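## Task

Put the cartridge in the sealant gun so its front end sits all the way forward in the cup of the front ring, with the nozzle sticking out through that ring. The plunger rod starts already pulled back. The end state needs the plunger disc resting against the back of the cartridge, and the trigger is functional. The loaded gun must rest on the table itself, not leaning on any other object. Declare that you are done to finish.

## Robot and tools

Robot: two arms, left_arm and right_arm, each ending in a two-finger parallel gripper, working over one table. The scene frame has its origin at table-top height midway between the arms, +z up, +x out over the table, and left_arm on the +y side (arm names do not match image left/right). Calibrated bases: left_arm at (-0.007, +0.273, +0.031) m, right_arm at (+0.039, -0.314, +0.010) m, both nearly unrotated. Each arm reports its gripper pose (end_effector_position in metres, end_effector_quat_wxyz) in its own base frame; fixed cameras and the table use the scene frame. The gripper's fingers point along its +z and open along its y; the reported point lies between the pads, just behind the tips. Readings can be off by a few centimetres, more at long reach.

Row format (shared by execute_actions and move): one flat list of 14 numbers covering both arms, each in [-1, 1]: dx, dy, dz, rx, ry, rz, opening for left_arm, then the same seven for right_arm. The first six are an offset, not a pose: measured from that arm's Hand target at the start of the action or move, along that arm's base axes, rotating about the Hand target's position. Scale: 1.0 equals 0.6 m for dx/dy/dz and 180 degrees for rx/ry/rz; rx, ry, rz form one rotation vector. Opening is absolute: +1 fully open (about 87 mm pad gap), 0 roughly 31-49 mm, -1 closed. To leave an arm alone send six zeros, but always resend its current opening, since 0 there means half-closed.

execute_actions(actions, cameras): actions is a list of actions; each action is a table of up to 15 rows, one row per 1/30 s step, the last row held if fewer than 15. Every row counts from the same start pose, not from the prior row; the next action starts from the new Hand target, so repeating an offset moves further. An empty list returns state plus all camera images. cameras: list of names (cam_high, cam_low, cam_left_wrist, cam_right_wrist) or ["all"]; default none when actions are given.

move(target, speed, blend, opening_speed, blocking, cameras): drives each gripper in a straight line toward target, which is one 14-number row or a list of up to 15 rows; all rows are offsets from the same starting Hand targets. speed is m/s, 0.002 to 2.9 (default 0.25), one value or one per row; rotation is capped at twice that in rad/s. blend in m rounds corners of a list (0 = stop at each). opening_speed, 0.2 or more per second on the -1..+1 scale, ramps the fingers. blocking=false returns after about 0.5 s while the motion continues. Paths ignore obstacles and the other arm; faster moves stray and hit harder; avoid paths passing near an arm's own base (swing the elbow around it instead). Result adds a move: line: done, off_target, moving, held or fault, plus limits such as paced (pose clipped) or held (steps withheld). Moves stop after 10 s.

wait(seconds): 0 to 3600, sends nothing new, may end early when a running move finishes. stop(): brakes a running move. zoom_image(camera, region): region [x0, y0, x1, y1] in pixels of that camera's latest image, at most 504 by 504. finished_scene(scene): the integer number of the scene in progress; irreversible, and later calls go to the next scene.

Results: Hand target is the last commanded pose after clipping; the next offset counts from it. The gripper often settles short of it; send the remaining gap as an offset. Joint velocities may say within noise. grip_measured gives the finger motor reading on the command scale; to hold a part, command about 0.04 below the reading at first contact. Joint torques are raw drive outputs with offsets and noise. Tool commands shows current gripper commands. Orientation commands are clipped to within 40 degrees of the measured one each step. MOTOR HOT appears at 75 C; at 90 C the arm folds and idles for the rest of the scene, so avoid long stretched holds or pushing into unreachable poses.

Joint limits (rad): waist -2.618..3.054, shoulder 0..3.142, elbow 0..3.142 (straight at 2.901), wrist pitch and yaw -1.571..1.571, wrist roll -2.094..2.094. Cameras: cam_high and cam_low 504x504 fixed; wrist cameras 672x504, riding on each hand.

Avoid: dropping the cartridge or gun, releasing moving parts, fast impacts, strong presses against fixed or heavy items, grippers or wrist cameras colliding (arms pressing each other can end the scene), closing one gripper on the other's fingers, straining camera cables, and anything leaving the table. Loose parts may get brief outside nudges. Check pose and tilt after each move and correct drift.

Each tool is called after ">>>" as a command line: name --argument value for each argument, lists and objects as JSON in quotes; but a table of rows of numbers goes row by row, as --pt "numbers of a row", without its own name.

## Session

>>> execute_actions --actions '[]'

Scene clock: 0.00 s.
left_arm: end_effector_position=(+0.2622, -0.1002, +0.2835) grip_measured=+1.000 end_effector_quat_wxyz=(+0.713, -0.149, +0.684, -0.045) | right_arm: end_effector_position=(+0.2723, +0.1906, +0.2600) grip_measured=+1.000 end_effector_quat_wxyz=(+0.625, +0.152, +0.758, +0.111)
Joint positions: left_arm=[-0.93 0.711 0.595 0.159 -1.081 -0.239 1] | right_arm=[1.03 1.049 0.879 -0.212 1.02 0.703 1]
Joint velocities: within noise
Joint torques (N m): no reading
Motor temperatures (°C): left_arm=[33 39 42 45 32 30 33] | right_arm=[33 38 49 45 32 28 33]
Heat: left arm: 45 °C; right arm: 49 °C.
Hand target: left_arm +0.2623, -0.1003, +0.2898; +0.716, -0.154, +0.680, -0.051 | right_arm +0.2728, +0.1913, +0.2671; +0.627, +0.157, +0.754, +0.118
Tool commands: left_gripper/opening=+1.0 right_gripper/opening=+1.0

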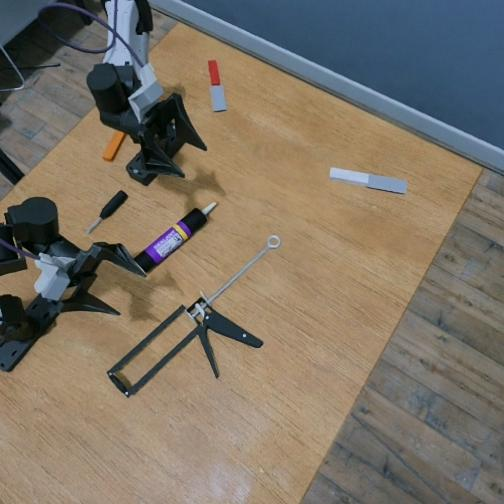

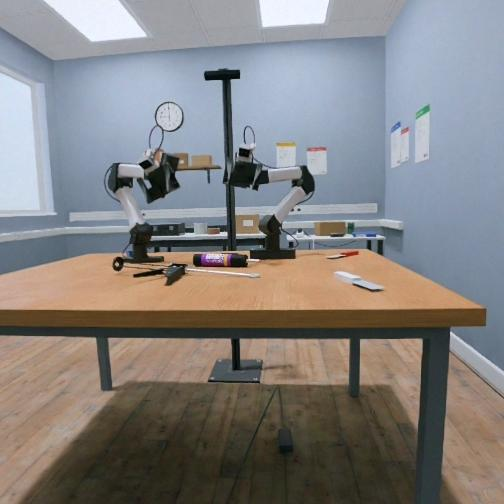

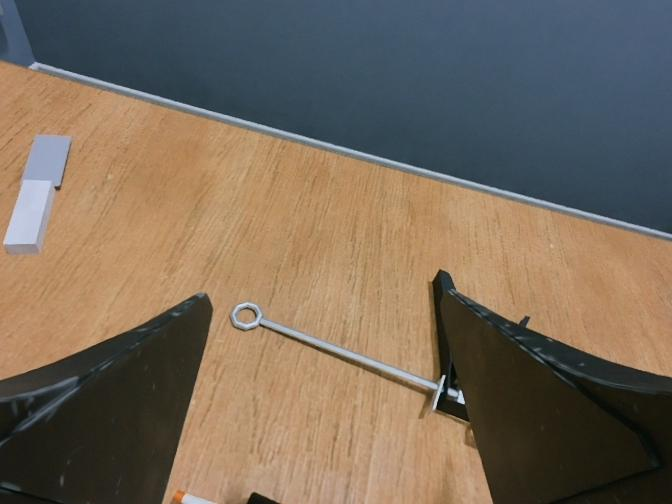

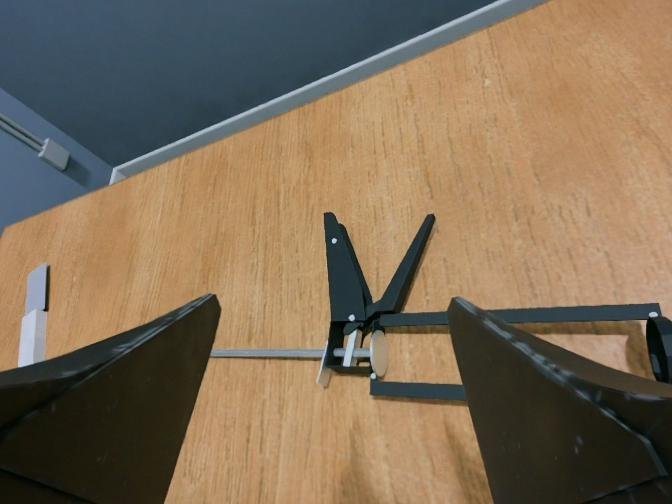

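>>> zoom_image --camera "cam_high" --region '[90, 180, 300, 400]'

>>> zoom_image --camera "cam_low" --region '[90, 220, 290, 310]'

>>> zoom_image --camera "cam_right_wrist" --region '[200, 190, 672, 500]'

Scaled by 2.291.

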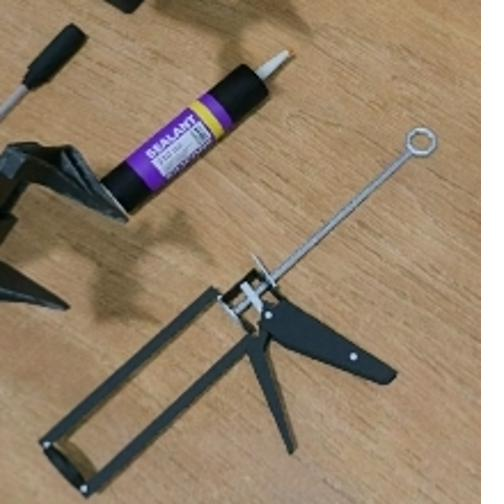

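Scaled by 2.520.

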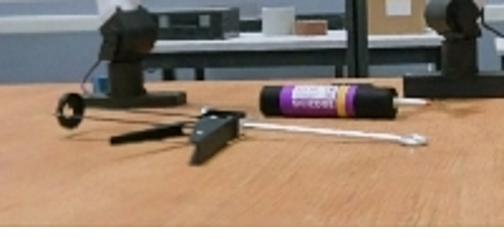

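Scaled by 1.068.

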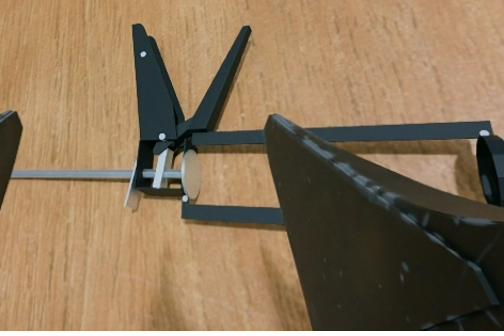

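>>> move --target '[-0.03,0.367,0,0,0,0.25,1,0.05,-0.08,0.1,-0.3727,0.3222,0.4575,1]' --speed 0.4 --cameras '["cam_high","cam_right_wrist"]'

Scene clock: 6.47 s.
left_arm: end_effector_position=(+0.2412, +0.1197, +0.2828) grip_measured=+1.000 end_effector_quat_wxyz=(+0.672, -0.396, +0.578, +0.238) | right_arm: end_effector_position=(+0.3060, +0.1461, +0.3192) grip_measured=+1.000 end_effector_quat_wxyz=(+0.257, -0.606, +0.751, -0.052)
Joint positions: left_arm=[-0.126 0.638 0.585 0.088 -1.066 -0.23 1] | right_arm=[0.555 1.695 2.208 -1.555 0.039 -0.813 1]
Joint torques (N m): left_arm=[0.23 1.11 5.86 2.05 0.07 -0.09] | right_arm=[0.39 -7.42 5.24 1.23 0.11 -0.05]
Heat: left arm: 46 °C; right arm: 50 °C.
Hand target: left_arm +0.2442, +0.1199, +0.2898; +0.681, -0.402, +0.569, +0.227 | right_arm +0.3027, +0.1433, +0.3271; +0.000, -0.623, +0.783, +0.001
Off the commanded pose: left_arm 0.008 m, 2 deg | right_arm 0.009 m, 30 deg.
joint sent to its limit (right arm) — joint 4 (wrist pitch), lower limit. The joint targets are off in orientation, not in position.
move: off_target (right_arm)
cam_right_wrist: T_world_to_cam=[[0.89621, -0.25344, 0.3641, -0.3534], [-0.40864, -0.7911, 0.45516, 0.11901], [0.17268, -0.55671, -0.81256, 0.43403]] pos_world=[0.2904, 0.24621, 0.42718]

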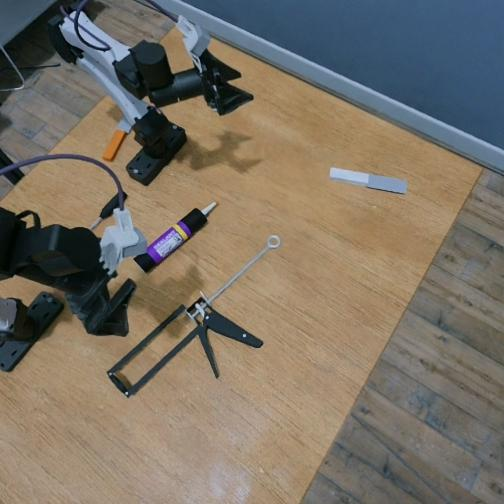

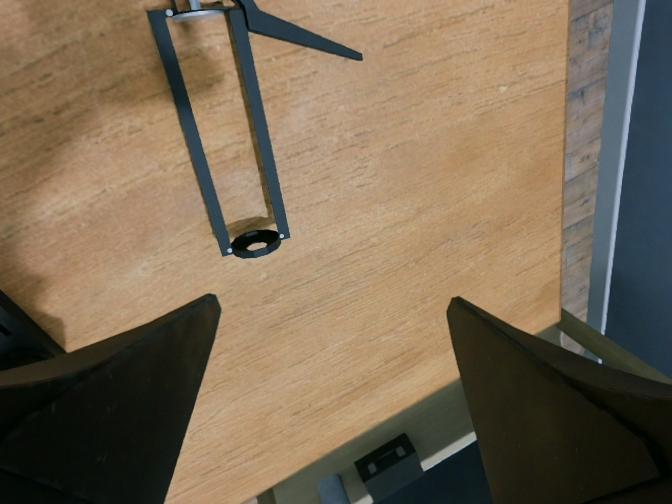

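>>> zoom_image --camera "cam_right_wrist" --region '[130, 0, 380, 270]'

>>> zoom_image --camera "cam_right_wrist" --region '[210, 200, 310, 270]'

Scaled by 1.867.

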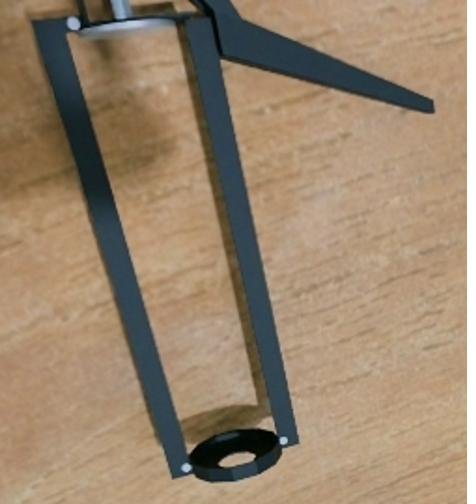

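Scaled by 5.040.

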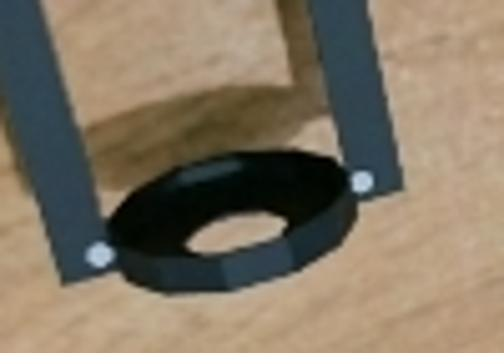

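>>> move --target '[0,0,0,0,0,0,1,-0.2045,0.391,-0.2117,0,0,0,1]' --speed 0.3 --cameras '["all"]'

Scene clock: 9.20 s.
left_arm: end_effector_position=(+0.2412, +0.1197, +0.2828) grip_measured=+1.000 end_effector_quat_wxyz=(+0.672, -0.396, +0.578, +0.238) | right_arm: end_effector_position=(+0.1785, +0.3748, +0.1998) grip_measured=+1.000 end_effector_quat_wxyz=(+0.121, -0.628, +0.767, +0.050)
Joint positions: left_arm=[-0.126 0.638 0.585 0.088 -1.066 -0.23 1] | right_arm=[1.156 2.161 2.409 -1.557 0.02 -0.219 1]
Joint torques (N m): left_arm=[0.23 1.01 6.05 2.04 0.11 -0.06] | right_arm=[-0.8 -9.05 7.19 0.82 -0.04 0.18]
Heat: left arm: 46 °C; right arm: 50 °C.
Hand target: left_arm +0.2442, +0.1199, +0.2898; +0.681, -0.402, +0.569, +0.227 | right_arm +0.1799, +0.3779, +0.2000; +0.000, -0.623, +0.783, +0.001
Off the commanded pose: left_arm 0.008 m, 2 deg | right_arm 0.003 m, 15 deg.
joint sent to its limit (right arm) — joint 4 (wrist pitch), lower limit. The joint targets are off in orientation, not in position.
move: off_target (right_arm)
cam_left_wrist: T_world_to_cam=[[0.76798, -0.58242, 0.26644, -0.19337], [-0.31982, -0.70916, -0.62833, 0.36369], [0.55491, 0.39733, -0.73089, 0.16918]] pos_world=[0.17094, 0.07808, 0.4037]
cam_right_wrist: T_world_to_cam=[[0.97899, -0.19848, 0.0468, -0.10968], [-0.18896, -0.7966, 0.57422, 0.2412], [-0.07669, -0.571, -0.81736, 0.53708]] pos_world=[0.19414, 0.47704, 0.30562]

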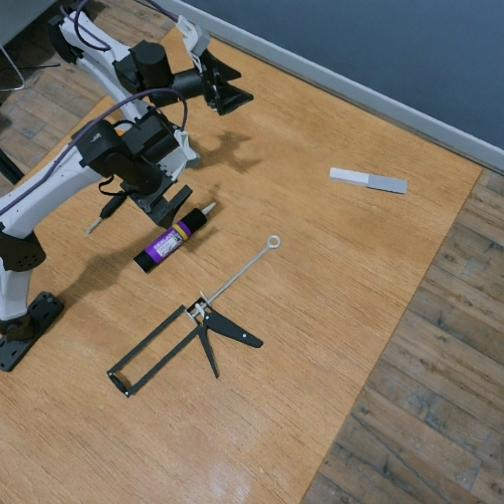

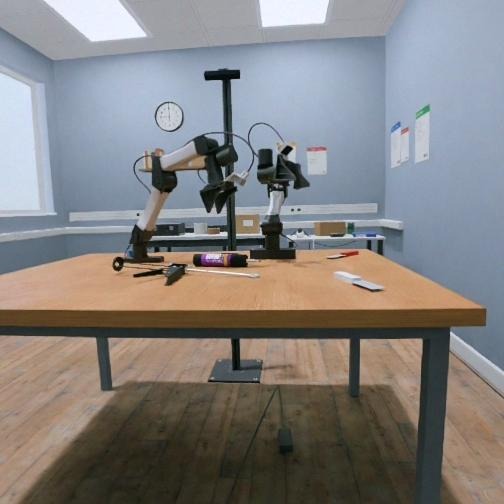

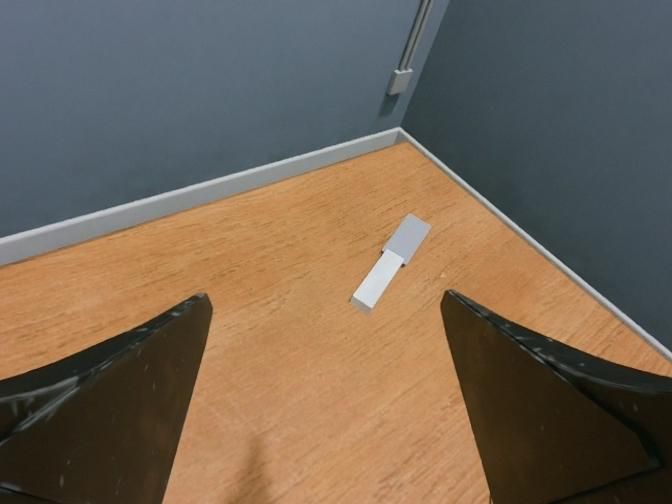

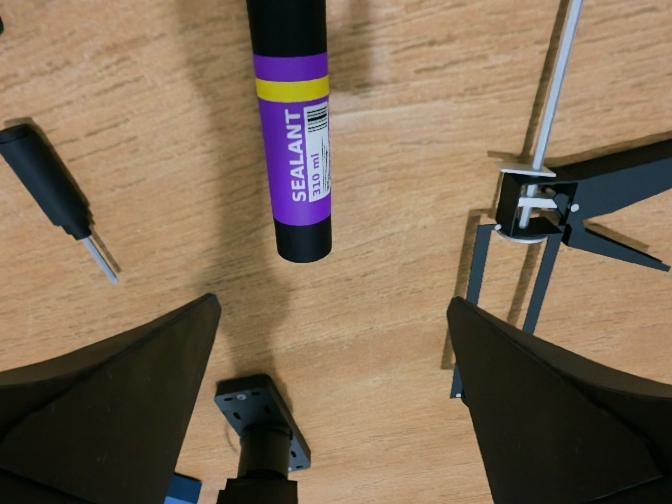

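>>> move --target '[0,0,0,0,0,0,1,-0.0342,0.0135,-0.1667,0,0,0.011,1]' --speed 0.2 --cameras '["cam_high","cam_right_wrist"]'

Scene clock: 11.43 s.
left_arm: end_effector_position=(+0.2412, +0.1197, +0.2828) grip_measured=+1.000 end_effector_quat_wxyz=(+0.672, -0.396, +0.578, +0.238) | right_arm: end_effector_position=(+0.1614, +0.3810, +0.1013) grip_measured=+1.000 end_effector_quat_wxyz=(-0.001, -0.640, +0.768, -0.005)
Joint positions: left_arm=[-0.126 0.638 0.585 0.088 -1.066 -0.23 1] | right_arm=[1.193 2.371 2.342 -1.548 0.008 -0.196 1]
Joint torques (N m): left_arm=[0.34 1.1 6.09 2.05 0.09 -0.08] | right_arm=[0.17 -10.69 7.24 0.39 -0.03 0.16]
Heat: left arm: 46 °C; right arm: 50 °C.
Hand target: left_arm +0.2442, +0.1199, +0.2898; +0.681, -0.402, +0.569, +0.227 | right_arm +0.1595, +0.3861, +0.1000; +0.000, -0.636, +0.772, +0.001
Off the commanded pose: left_arm 0.008 m, 2 deg | right_arm 0.006 m, 1 deg.
move: done
cam_right_wrist: T_world_to_cam=[[0.98329, -0.18063, -0.02245, -0.08753], [-0.09949, -0.63667, 0.76469, 0.20477], [-0.15243, -0.74968, -0.64401, 0.52166]] pos_world=[0.18596, 0.50564, 0.17741]

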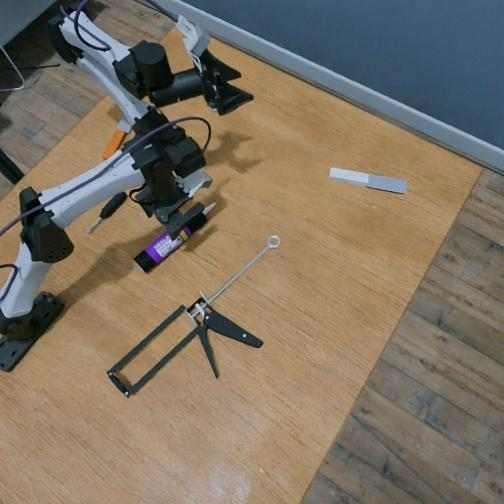

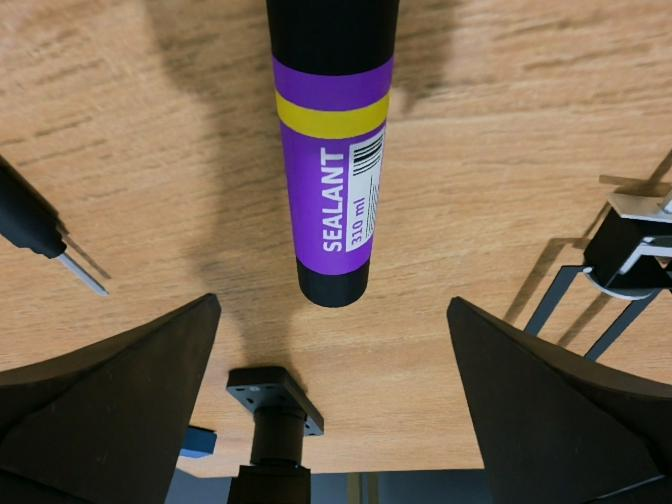

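>>> move --target '[0,0,0,0,0,0,1,0,0,-0.1367,0,0,0,1]' --speed 0.15 --cameras '["cam_low","cam_right_wrist"]'

Scene clock: 13.13 s.
left_arm: end_effector_position=(+0.2412, +0.1197, +0.2828) grip_measured=+1.000 end_effector_quat_wxyz=(+0.672, -0.396, +0.578, +0.238) | right_arm: end_effector_position=(+0.1619, +0.3826, +0.0165) grip_measured=+1.000 end_effector_quat_wxyz=(-0.004, -0.640, +0.769, -0.006)
Joint positions: left_arm=[-0.126 0.638 0.585 0.088 -1.066 -0.23 1] | right_arm=[1.193 2.371 2.003 -1.216 0.007 -0.195 1]
Joint torques (N m): left_arm=[0.21 1.13 6.04 2.02 0.1 -0.07] | right_arm=[0.14 -12.7 5.44 0.46 -0.04 0.16]
Heat: left arm: 46 °C; right arm: 50 °C.
Hand target: left_arm +0.2442, +0.1199, +0.2898; +0.681, -0.402, +0.569, +0.227 | right_arm +0.1595, +0.3861, +0.0180; +0.000, -0.636, +0.772, +0.001
Off the commanded pose: left_arm 0.008 m, 2 deg | right_arm 0.004 m, 1 deg.
move: done
cam_right_wrist: T_world_to_cam=[[0.98315, -0.18112, -0.02468, -0.08939], [-0.097, -0.63139, 0.76938, 0.26823], [-0.15493, -0.75402, -0.63832, 0.47024]] pos_world=[0.18676, 0.50774, 0.09159]

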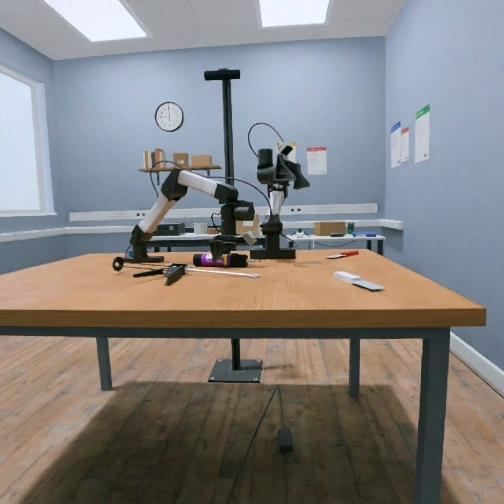

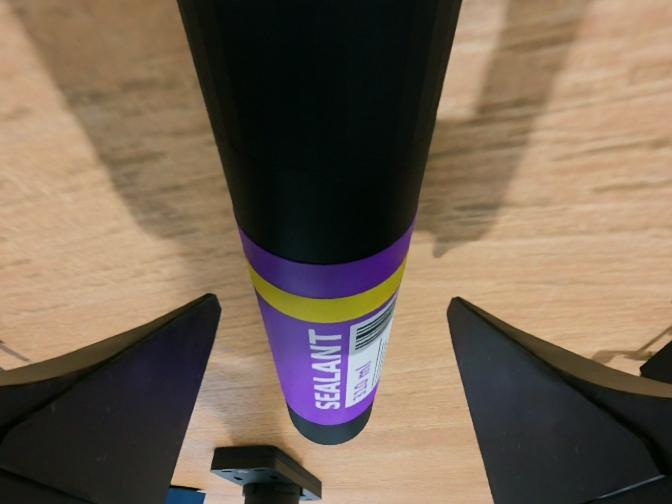

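>>> move --target '[0,0,0,0,0,0,1,0,0,0,0,0,0,0.05]' --opening_speed 0.8 --cameras '["cam_right_wrist"]'

Scene clock: 14.87 s.
left_arm: end_effector_position=(+0.2412, +0.1197, +0.2828) grip_measured=+1.000 end_effector_quat_wxyz=(+0.672, -0.396, +0.578, +0.238) | right_arm: end_effector_position=(+0.1619, +0.3827, +0.0164) grip_measured=+0.051 end_effector_quat_wxyz=(-0.004, -0.640, +0.769, -0.006)
Joint positions: left_arm=[-0.126 0.638 0.585 0.088 -1.066 -0.23 1] | right_arm=[1.193 2.371 2.002 -1.216 0.007 -0.195 0.525]
Joint torques (N m): left_arm=[0.14 1.24 5.97 2.06 0.07 -0.07] | right_arm=[0.17 -12.75 5.46 0.48 -0.04 0.17]
Heat: left arm: 47 °C; right arm: 50 °C.
Hand target: left_arm +0.2442, +0.1199, +0.2898; +0.681, -0.402, +0.569, +0.227 | right_arm +0.1595, +0.3861, +0.0180; +0.000, -0.636, +0.772, +0.001
Off the commanded pose: left_arm 0.008 m, 2 deg | right_arm 0.004 m, 1 deg.
move: done
cam_right_wrist: T_world_to_cam=[[0.98308, -0.18152, -0.02457, -0.08928], [-0.09741, -0.63163, 0.76913, 0.26853], [-0.15513, -0.75372, -0.63862, 0.47011]] pos_world=[0.18686, 0.50774, 0.09149]

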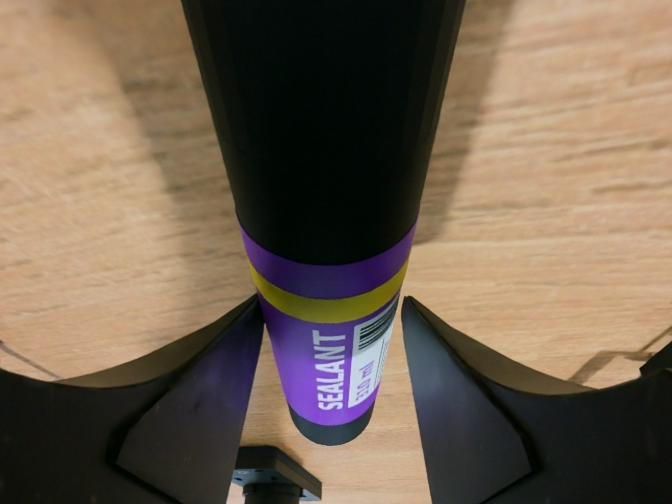

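>>> move --target '[0,0,0,0,0,0,1,0,0,0,0,0,0,-0.1]' --opening_speed 0.3

Scene clock: 15.97 s.
left_arm: end_effector_position=(+0.2412, +0.1197, +0.2828) grip_measured=+1.000 end_effector_quat_wxyz=(+0.672, -0.396, +0.578, +0.238) | right_arm: end_effector_position=(+0.1619, +0.3827, +0.0164) grip_measured=-0.036 end_effector_quat_wxyz=(-0.004, -0.639, +0.769, -0.006)
Joint positions: left_arm=[-0.126 0.638 0.585 0.088 -1.066 -0.23 1] | right_arm=[1.193 2.371 2.002 -1.216 0.007 -0.195 0.482]
Joint torques (N m): left_arm=[0.25 1.17 5.97 2.06 0.06 -0.07] | right_arm=[0.16 -12.68 5.42 0.47 -0.03 0.15]
Heat: left arm: 47 °C; right arm: 50 °C.
Hand target: left_arm +0.2442, +0.1199, +0.2898; +0.681, -0.402, +0.569, +0.227 | right_arm +0.1595, +0.3860, +0.0180; +0.000, -0.636, +0.772, +0.001
Off the commanded pose: left_arm 0.008 m, 2 deg | right_arm 0.004 m, 1 deg.
move: done

>>> move --pt "0 0 0 0 0 0 1 0 0 0.14 0 0 0 -0.14" --pt "0 0 0 0 0 0 1 -0.0075 -0.1833 0.12 0 0 -0.717 -0.14" --speed '[0.2,0.35]' --blend '[0.02,0]' --cameras '["all"]'

Scene clock: 20.80 s.
left_arm: end_effector_position=(+0.2412, +0.1197, +0.2828) grip_measured=+1.000 end_effector_quat_wxyz=(+0.672, -0.396, +0.578, +0.238) | right_arm: end_effector_position=(+0.1516, +0.2705, +0.0729) grip_measured=-0.036 end_effector_quat_wxyz=(-0.006, +0.416, +0.909, -0.032)
Joint positions: left_arm=[-0.126 0.638 0.585 0.088 -1.066 -0.23 1] | right_arm=[0.93 1.753 1.31 -1.194 0.003 1.788 0.482]
Joint torques (N m): left_arm=[0.21 1.09 6.12 2.08 0.09 -0.08] | right_arm=[-0.12 -11.75 6.09 0.25 0.09 0.19]
Motor temperatures (°C): left_arm=[33 38 43 47 32 30 32] | right_arm=[32 43 50 44 32 28 33]
Heat: left arm: 47 °C; right arm: 50 °C.
Hand target: left_arm +0.2442, +0.1199, +0.2898; +0.681, -0.402, +0.569, +0.227 | right_arm +0.1550, +0.2761, +0.0901; +0.001, +0.423, +0.906, +0.000
Off the commanded pose: left_arm 0.008 m, 2 deg | right_arm 0.018 m, 4 deg.
move: off_target (right_arm)
cam_left_wrist: T_world_to_cam=[[0.76798, -0.58242, 0.26644, -0.19337], [-0.31982, -0.70916, -0.62833, 0.36369], [0.55491, 0.39733, -0.73089, 0.16918]] pos_world=[0.17094, 0.07808, 0.4037]
cam_right_wrist: T_world_to_cam=[[-0.75555, -0.65418, 0.03448, 0.28899], [-0.4139, 0.51752, 0.74891, -0.10823], [-0.50776, 0.55157, -0.66178, 0.12205]] pos_world=[0.23553, 0.17774, 0.15186]

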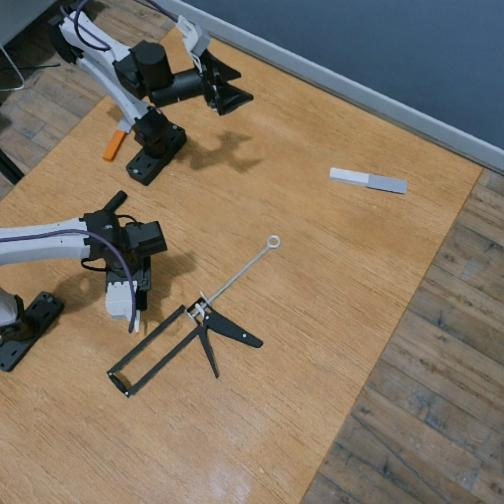

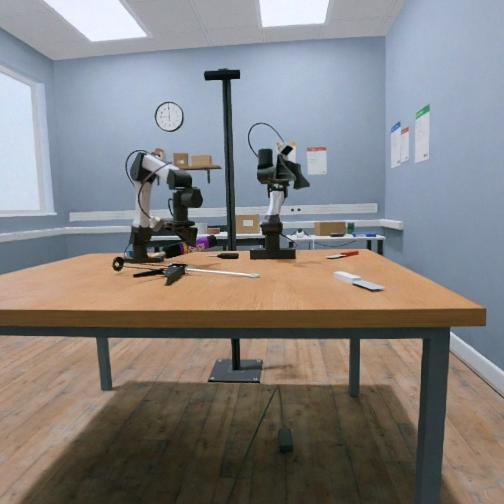

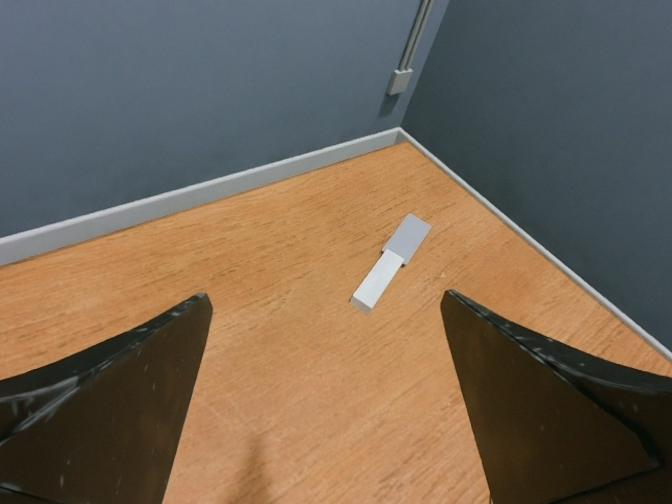

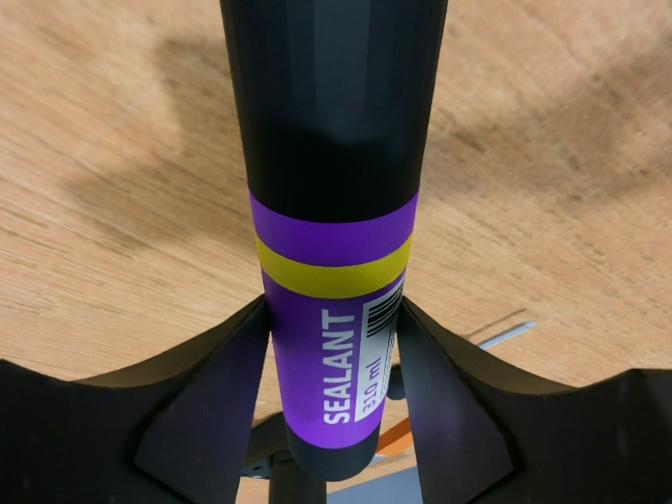

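>>> move --target '[0,0,0,0,0,0,1,0,0,-0.07,0,0,0,-0.14]' --speed 0.1 --cameras '["cam_low"]'

Scene clock: 22.30 s.
left_arm: end_effector_position=(+0.2412, +0.1197, +0.2828) grip_measured=+1.000 end_effector_quat_wxyz=(+0.672, -0.396, +0.578, +0.238) | right_arm: end_effector_position=(+0.1513, +0.2701, +0.0415) grip_measured=-0.036 end_effector_quat_wxyz=(-0.002, +0.416, +0.909, -0.017)
Joint positions: left_arm=[-0.126 0.638 0.585 0.088 -1.066 -0.23 1] | right_arm=[0.93 1.753 1.182 -1.034 0.003 1.789 0.482]
Joint torques (N m): left_arm=[0.17 1.25 6.22 2.06 0.11 -0.1] | right_arm=[-0.1 -8.35 6 0.34 0.09 0.19]
Heat: left arm: 47 °C; right arm: 50 °C.
Hand target: left_arm +0.2442, +0.1199, +0.2898; +0.681, -0.402, +0.569, +0.227 | right_arm +0.1550, +0.2760, +0.0481; +0.001, +0.423, +0.906, +0.000
Off the commanded pose: left_arm 0.008 m, 2 deg | right_arm 0.010 m, 2 deg.
move: done

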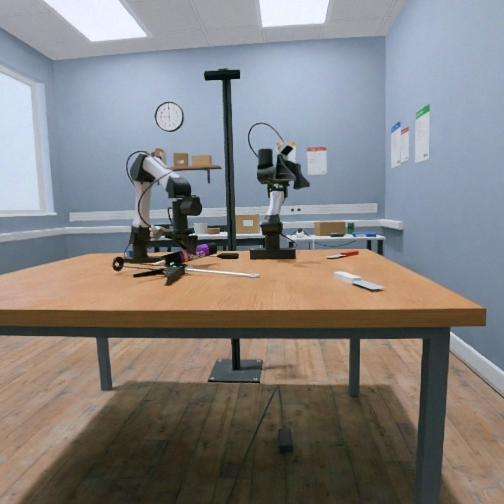

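>>> move --target '[0,0,0,0,0,0,1,0,0,-0.037,0,0,0,-0.14]' --speed 0.06 --cameras '["cam_right_wrist"]'

Scene clock: 23.47 s.
left_arm: end_effector_position=(+0.2412, +0.1197, +0.2828) grip_measured=+1.000 end_effector_quat_wxyz=(+0.672, -0.396, +0.578, +0.238) | right_arm: end_effector_position=(+0.1517, +0.2695, +0.0248) grip_measured=-0.036 end_effector_quat_wxyz=(+0.001, +0.417, +0.909, -0.011)
Joint positions: left_arm=[-0.126 0.638 0.585 0.088 -1.066 -0.23 1] | right_arm=[0.93 1.764 1.125 -0.953 0.007 1.79 0.482]
Joint torques (N m): left_arm=[0.31 1.11 5.97 2.04 0.07 -0.09] | right_arm=[-0.13 -6.72 5.79 0.42 0.06 0.18]
Heat: left arm: 47 °C; right arm: 50 °C.
Hand target: left_arm +0.2442, +0.1199, +0.2898; +0.681, -0.402, +0.569, +0.227 | right_arm +0.1550, +0.2761, +0.0258; +0.001, +0.423, +0.906, +0.000
Off the commanded pose: left_arm 0.008 m, 2 deg | right_arm 0.007 m, 2 deg.
move: done
cam_right_wrist: T_world_to_cam=[[-0.75681, -0.65357, -0.00953, 0.29123], [-0.43539, 0.49319, 0.75312, -0.06189], [-0.48752, 0.57412, -0.65781, 0.08157]] pos_world=[0.23322, 0.17403, 0.10304]

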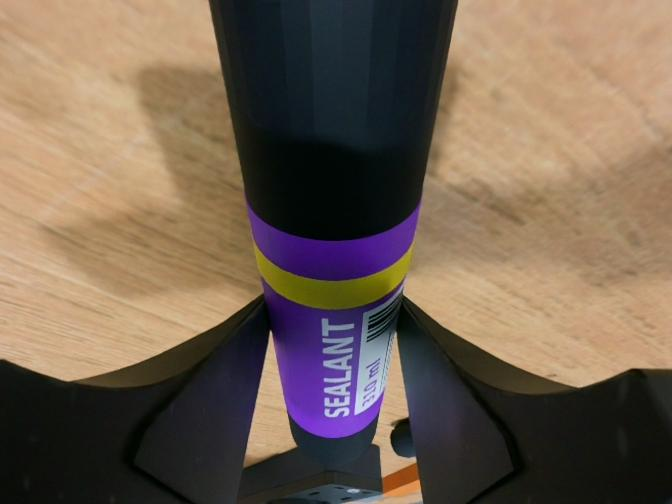

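>>> move --target '[0,0,0,0,0,0,1,0,0,-0.015,0,0,0,-0.14]' --speed 0.05 --cameras '["cam_right_wrist"]'

Scene clock: 25.47 s.
left_arm: end_effector_position=(+0.2412, +0.1197, +0.2828) grip_measured=+1.000 end_effector_quat_wxyz=(+0.672, -0.396, +0.578, +0.238) | right_arm: end_effector_position=(+0.1518, +0.2696, +0.0165) grip_measured=-0.036 end_effector_quat_wxyz=(+0.001, +0.417, +0.909, -0.011)
Joint positions: left_arm=[-0.126 0.638 0.585 0.088 -1.066 -0.23 1] | right_arm=[0.93 1.777 1.105 -0.92 0.007 1.79 0.482]
Joint torques (N m): left_arm=[0.31 1.13 6.01 2.04 0.08 -0.08] | right_arm=[-0.1 -6.74 5.59 0.5 0.06 0.19]
Heat: left arm: 47 °C; right arm: 50 °C.
Hand target: left_arm +0.2442, +0.1199, +0.2898; +0.681, -0.402, +0.569, +0.227 | right_arm +0.1550, +0.2760, +0.0168; +0.001, +0.423, +0.906, +0.000
Off the commanded pose: left_arm 0.008 m, 2 deg | right_arm 0.007 m, 2 deg.
move: done
cam_right_wrist: T_world_to_cam=[[-0.75705, -0.65328, -0.00998, 0.29128], [-0.43561, 0.49331, 0.75292, -0.05562], [-0.48694, 0.57434, -0.65804, 0.07607]] pos_world=[0.23332, 0.17403, 0.09484]

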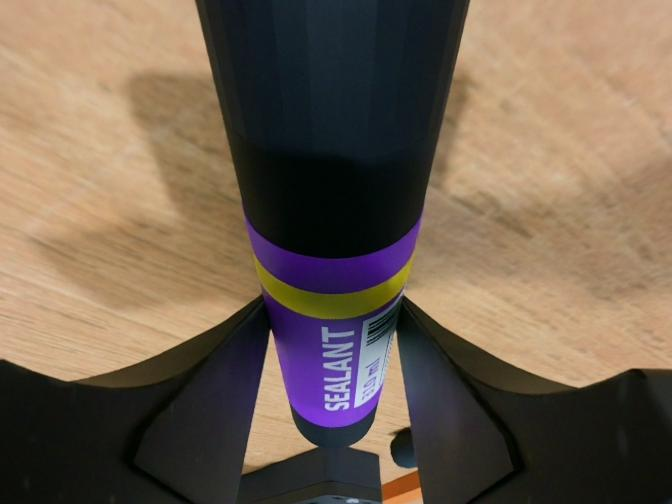

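>>> move --target '[0,0,0,0,0,0,1,0,0,0,0,0,0,1]' --opening_speed 0.6

>>> move --target '[0,0,0,0,0,0,1,0,0,0.2,0,0,0,1]' --speed 0.2 --cameras '["cam_high","cam_right_wrist"]'

Scene clock: 27.73 s.
left_arm: end_effector_position=(+0.2412, +0.1197, +0.2828) grip_measured=+1.000 end_effector_quat_wxyz=(+0.672, -0.396, +0.578, +0.238) | right_arm: end_effector_position=(+0.1534, +0.2719, +0.0166) grip_measured=+0.994 end_effector_quat_wxyz=(+0.002, +0.417, +0.909, -0.005)
Joint positions: left_arm=[-0.126 0.638 0.585 0.088 -1.066 -0.23 1] | right_arm=[0.93 1.777 1.105 -0.909 0.006 1.79 0.997]
Joint torques (N m): left_arm=[0.14 1.14 6.16 2.03 0.1 -0.05] | right_arm=[-0.08 -6.61 5.61 0.38 0.06 0.19]
Heat: left arm: 47 °C; right arm: 50 °C.
Hand target: left_arm +0.2442, +0.1199, +0.2898; +0.681, -0.402, +0.569, +0.227 | right_arm +0.1550, +0.2760, +0.0168; +0.001, +0.423, +0.906, +0.000
Off the commanded pose: left_arm 0.008 m, 2 deg | right_arm 0.004 m, 1 deg.
move: done

Scene clock: 29.40 s.
left_arm: end_effector_position=(+0.2412, +0.1197, +0.2828) grip_measured=+1.000 end_effector_quat_wxyz=(+0.672, -0.396, +0.578, +0.238) | right_arm: end_effector_position=(+0.1535, +0.2721, +0.1276) grip_measured=+0.999 end_effector_quat_wxyz=(+0.001, +0.417, +0.909, -0.012)
Joint positions: left_arm=[-0.126 0.638 0.585 0.088 -1.066 -0.23 1] | right_arm=[0.93 1.702 1.471 -1.364 0.006 1.79 0.999]
Joint torques (N m): left_arm=[0.24 1.2 6.05 2.06 0.1 -0.09] | right_arm=[-0.1 -7.64 7.49 0.19 0.06 0.18]
Heat: left arm: 47 °C; right arm: 51 °C.
Hand target: left_arm +0.2442, +0.1199, +0.2898; +0.681, -0.402, +0.569, +0.227 | right_arm +0.1550, +0.2760, +0.1368; +0.001, +0.423, +0.906, +0.000
Off the commanded pose: left_arm 0.008 m, 2 deg | right_arm 0.010 m, 2 deg.
move: done
cam_right_wrist: T_world_to_cam=[[-0.75707, -0.6533, -0.00686, 0.29495], [-0.43379, 0.49478, 0.75301, -0.14048], [-0.48855, 0.57305, -0.65798, 0.14914]] pos_world=[0.23522, 0.17674, 0.20594]

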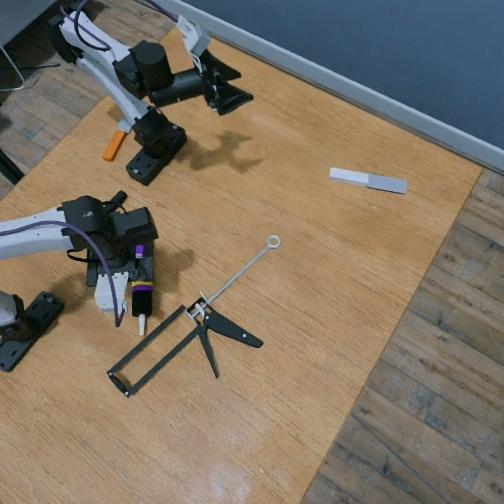

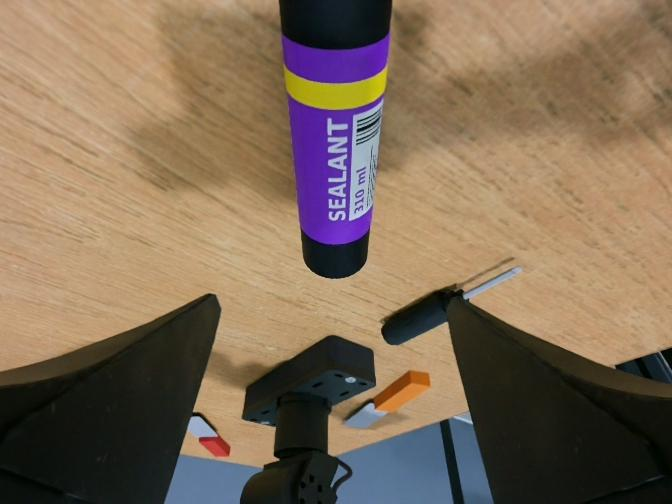

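>>> execute_actions --actions '[]' --cameras '["cam_low","cam_high"]'

>>> zoom_image --camera "cam_low" --region '[100, 240, 200, 290]'

>>> zoom_image --camera "cam_high" --region '[100, 230, 230, 400]'

Scene clock: 30.23 s.
left_arm: end_effector_position=(+0.2412, +0.1197, +0.2828) grip_measured=+1.000 end_effector_quat_wxyz=(+0.672, -0.396, +0.578, +0.238) | right_arm: end_effector_position=(+0.1534, +0.2719, +0.1276) grip_measured=+0.999 end_effector_quat_wxyz=(+0.000, +0.417, +0.909, -0.013)
Joint positions: left_arm=[-0.126 0.638 0.585 0.088 -1.066 -0.23 1] | right_arm=[0.93 1.702 1.471 -1.364 0.006 1.79 0.999]
Joint velocities: within noise
Joint torques (N m): left_arm=[0.1 1.13 6.04 2.05 0.09 -0.09] | right_arm=[-0.14 -7.62 7.51 0.16 0.06 0.18]
Motor temperatures (°C): left_arm=[33 38 44 47 32 30 32] | right_arm=[32 43 51 43 32 28 32]
Heat: left arm: 47 °C; right arm: 51 °C.
Hand target: left_arm +0.2442, +0.1199, +0.2898; +0.681, -0.402, +0.569, +0.227 | right_arm +0.1550, +0.2760, +0.1368; +0.001, +0.423, +0.906, +0.000
Tool commands: left_gripper/opening=+1.0 right_gripper/opening=+1.0
Off the commanded pose: left_arm 0.008 m, 2 deg | right_arm 0.010 m, 2 deg.
Images, in order (width x height): cam_high 504x504, cam_low 504x504.

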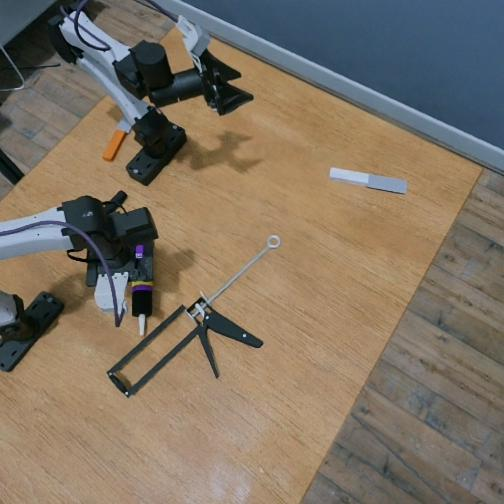

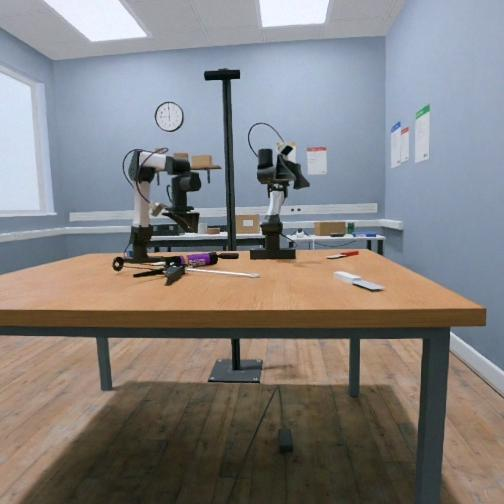

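Scaled by 5.040.

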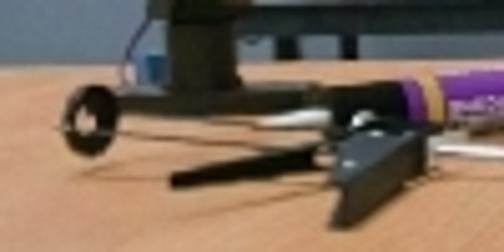

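Scaled by 2.965.

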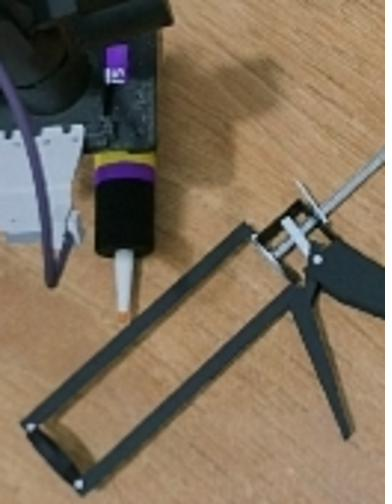

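>>> move --target '[0.297,-0.555,-0.283,-0.430,0.2745,0.0323,1,0,0,0,0,0,0,1]' --speed 0.3 --cameras '["cam_high","cam_left_wrist"]'

Scene clock: 34.80 s.
left_arm: end_effector_position=(+0.4190, -0.2137, +0.1208) grip_measured=+1.000 end_effector_quat_wxyz=(+0.014, -0.624, +0.781, -0.021) | right_arm: end_effector_position=(+0.1534, +0.2719, +0.1276) grip_measured=+0.999 end_effector_quat_wxyz=(+0.000, +0.417, +0.909, -0.013)
Joint positions: left_arm=[-0.386 2.358 2.4 -1.562 -0.003 -1.734 1] | right_arm=[0.93 1.702 1.471 -1.364 0.006 1.79 0.999]
Joint torques (N m): left_arm=[0.08 -9.68 5.91 0.38 -0.01 -0.07] | right_arm=[-0.1 -7.65 7.53 0.17 0.07 0.18]
Heat: left arm: 47 °C; right arm: 51 °C.
Hand target: left_arm +0.4224, -0.2131, +0.1200; -0.001, -0.629, +0.777, +0.000 | right_arm +0.1550, +0.2760, +0.1368; +0.001, +0.423, +0.906, +0.000
Off the commanded pose: left_arm 0.004 m, 3 deg | right_arm 0.010 m, 2 deg.
joint sent to its limit (left arm) — joint 4 (wrist pitch), lower limit. The joint targets are off in orientation, not in position.
move: off_target (left_arm)
cam_left_wrist: T_world_to_cam=[[0.97552, -0.21059, 0.0633, -0.46391], [-0.18127, -0.60715, 0.77364, -0.12331], [-0.12449, -0.76618, -0.63046, 0.10841]] pos_world=[0.4437, -0.0895, 0.19311]

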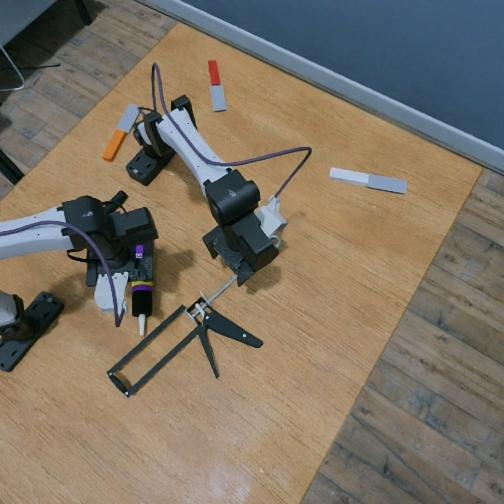

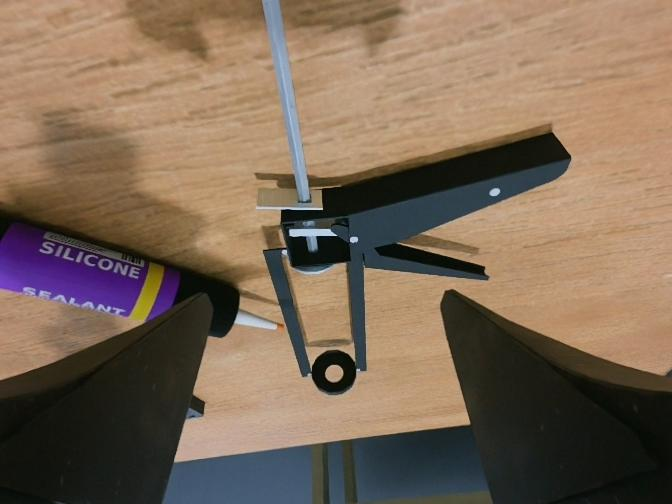

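>>> zoom_image --camera "cam_left_wrist" --region '[200, 160, 440, 420]'

>>> zoom_image --camera "cam_left_wrist" --region '[240, 170, 400, 290]'

>>> zoom_image --camera "cam_left_wrist" --region '[280, 320, 400, 410]'

Scaled by 1.938.

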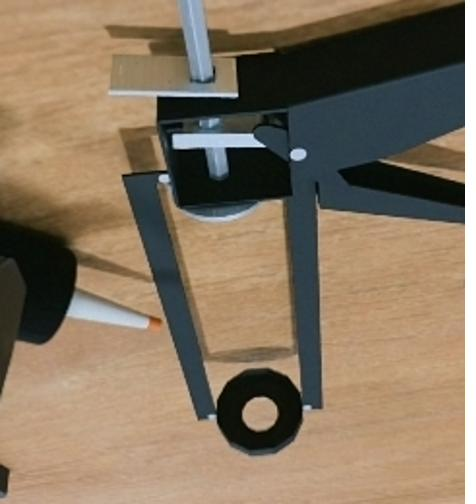

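Scaled by 3.150.

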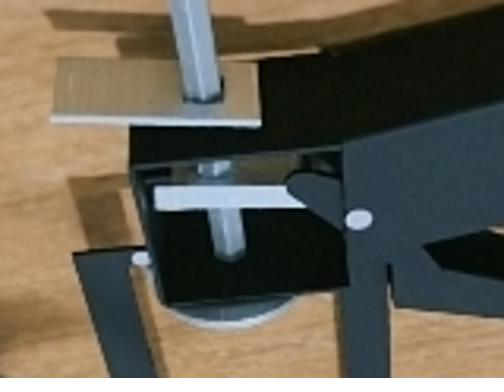

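Scaled by 4.200.

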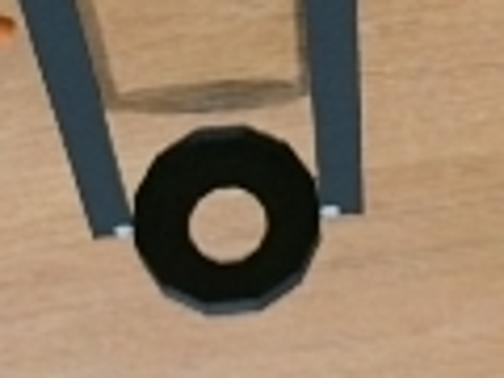

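>>> move --pt "0 0 0 0 0 0 1 0 0 0 0 0 0.5 1" --pt "0 0 0 0 0 0 1 0 -0.005 -0.06 0 0 1.0 1" --speed 0.5 --blend '[0.1,0]' --cameras '["cam_high","cam_right_wrist","cam_left_wrist"]'

Scene clock: 40.37 s.
left_arm: end_effector_position=(+0.4188, -0.2138, +0.1208) grip_measured=+1.000 end_effector_quat_wxyz=(+0.013, -0.624, +0.781, -0.021) | right_arm: end_effector_position=(+0.1533, +0.2707, +0.0906) grip_measured=+0.999 end_effector_quat_wxyz=(+0.023, +0.904, -0.427, +0.005)
Joint positions: left_arm=[-0.386 2.358 2.4 -1.563 -0.003 -1.734 1] | right_arm=[1.178 1.837 1.479 -1.26 0.007 -1.08 1]
Joint torques (N m): left_arm=[0.32 -9.74 5.85 0.33 -0.01 -0.06] | right_arm=[-0.76 -11.45 5.37 0.37 -0.08 -0.15]
Heat: left arm: 46 °C; right arm: 51 °C.
Hand target: left_arm +0.4224, -0.2131, +0.1200; -0.001, -0.629, +0.777, +0.000 | right_arm +0.1550, +0.2731, +0.1008; +0.000, +0.906, -0.423, -0.001
Off the commanded pose: left_arm 0.004 m, 3 deg | right_arm 0.011 m, 3 deg.
joint sent to its limit (left arm) — joint 4 (wrist pitch), lower limit. The joint targets are off in orientation, not in position.
move: off_target (right_arm)
cam_left_wrist: T_world_to_cam=[[0.97555, -0.21063, 0.06271, -0.46372], [-0.18076, -0.60673, 0.77408, -0.12361], [-0.125, -0.76649, -0.62997, 0.1085]] pos_world=[0.4436, -0.0895, 0.19311]
cam_right_wrist: T_world_to_cam=[[0.77163, 0.63259, -0.06653, -0.28339], [0.43817, -0.45281, 0.77651, 0.00862], [0.46109, -0.62833, -0.62658, 0.30228]] pos_world=[0.07552, 0.3731, 0.16386]
Images, in order (width x height): cam_high 504x504, cam_left_wrist 672x504, cam_right_wrist 672x504.

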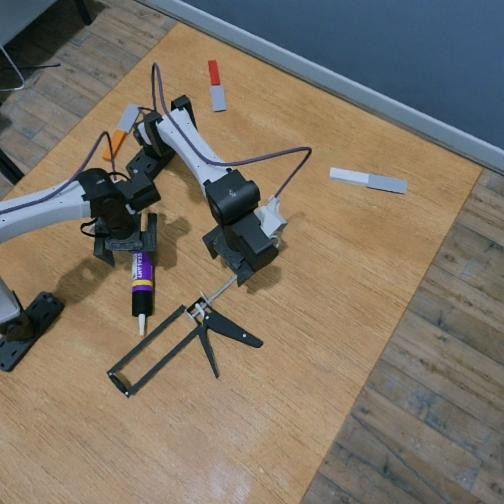

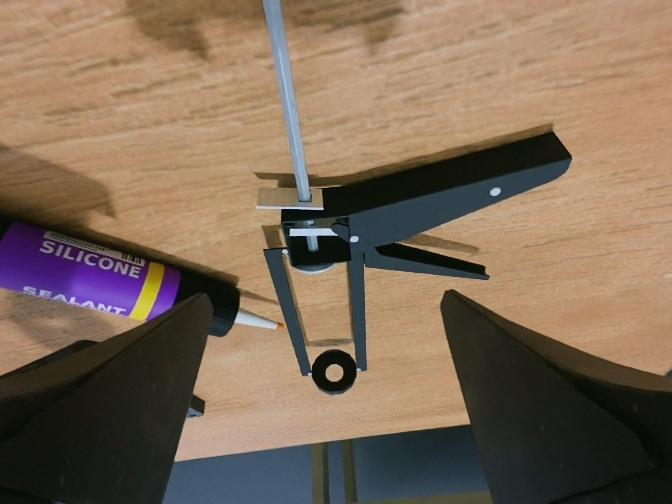

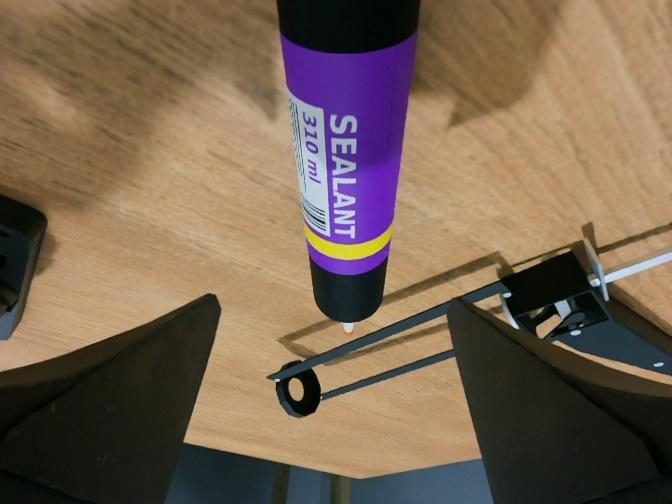

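>>> zoom_image --camera "cam_right_wrist" --region '[240, 220, 672, 430]'

>>> zoom_image --camera "cam_right_wrist" --region '[240, 310, 380, 430]'

Scaled by 1.167.

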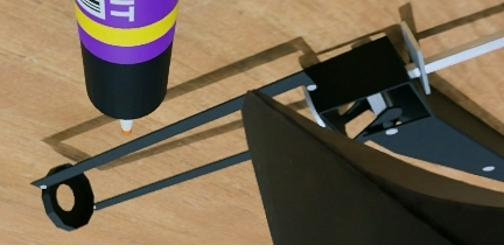

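Scaled by 3.600.

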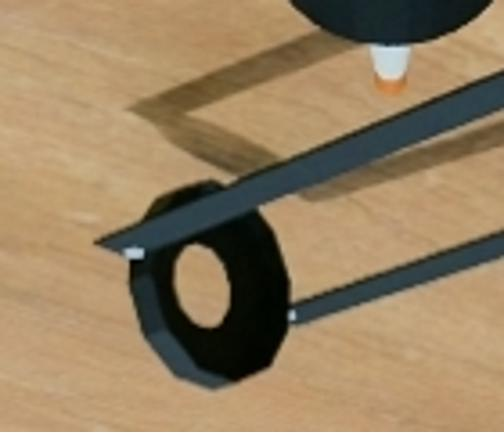

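>>> move --target '[0,0,0,0,0,0,1,0.0083,-0.0037,-0.133,0,0,0.008,1]' --speed 0.15 --cameras '["cam_right_wrist"]'

Scene clock: 42.70 s.
left_arm: end_effector_position=(+0.4188, -0.2138, +0.1208) grip_measured=+1.000 end_effector_quat_wxyz=(+0.013, -0.624, +0.781, -0.021) | right_arm: end_effector_position=(+0.1592, +0.2704, +0.0263) grip_measured=+0.999 end_effector_quat_wxyz=(-0.003, +0.909, -0.416, +0.003)
Joint positions: left_arm=[-0.386 2.358 2.4 -1.563 -0.003 -1.734 1] | right_arm=[1.162 1.851 1.239 -0.953 0.007 -1.121 1]
Joint torques (N m): left_arm=[0.25 -9.7 5.9 0.35 -0.01 -0.06] | right_arm=[-0.83 -6.57 5.15 0.52 -0.08 -0.14]
Heat: left arm: 45 °C; right arm: 51 °C.
Hand target: left_arm +0.4224, -0.2131, +0.1200; -0.001, -0.629, +0.777, +0.000 | right_arm +0.1600, +0.2709, +0.0211; +0.000, +0.911, -0.412, -0.001
Off the commanded pose: left_arm 0.004 m, 3 deg | right_arm 0.005 m, 1 deg.
joint sent to its limit (left arm) — joint 4 (wrist pitch), lower limit. The joint targets are off in orientation, not in position.
move: done
cam_right_wrist: T_world_to_cam=[[0.75599, 0.65426, -0.02028, -0.29663], [0.43496, -0.47895, 0.76251, 0.06388], [0.48917, -0.58527, -0.64666, 0.24346]] pos_world=[0.07737, 0.36717, 0.10271]

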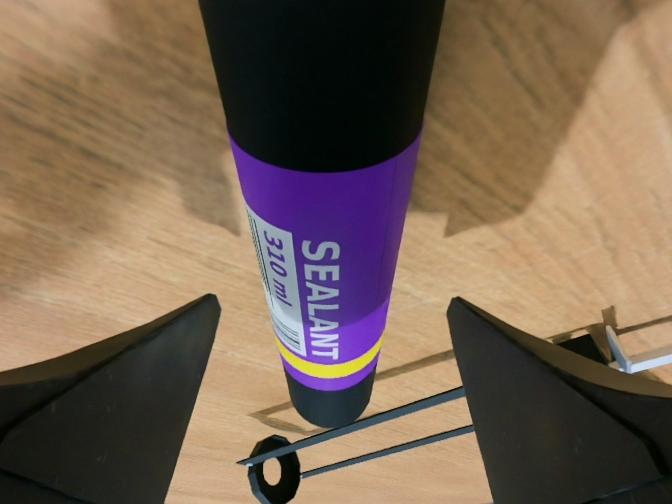

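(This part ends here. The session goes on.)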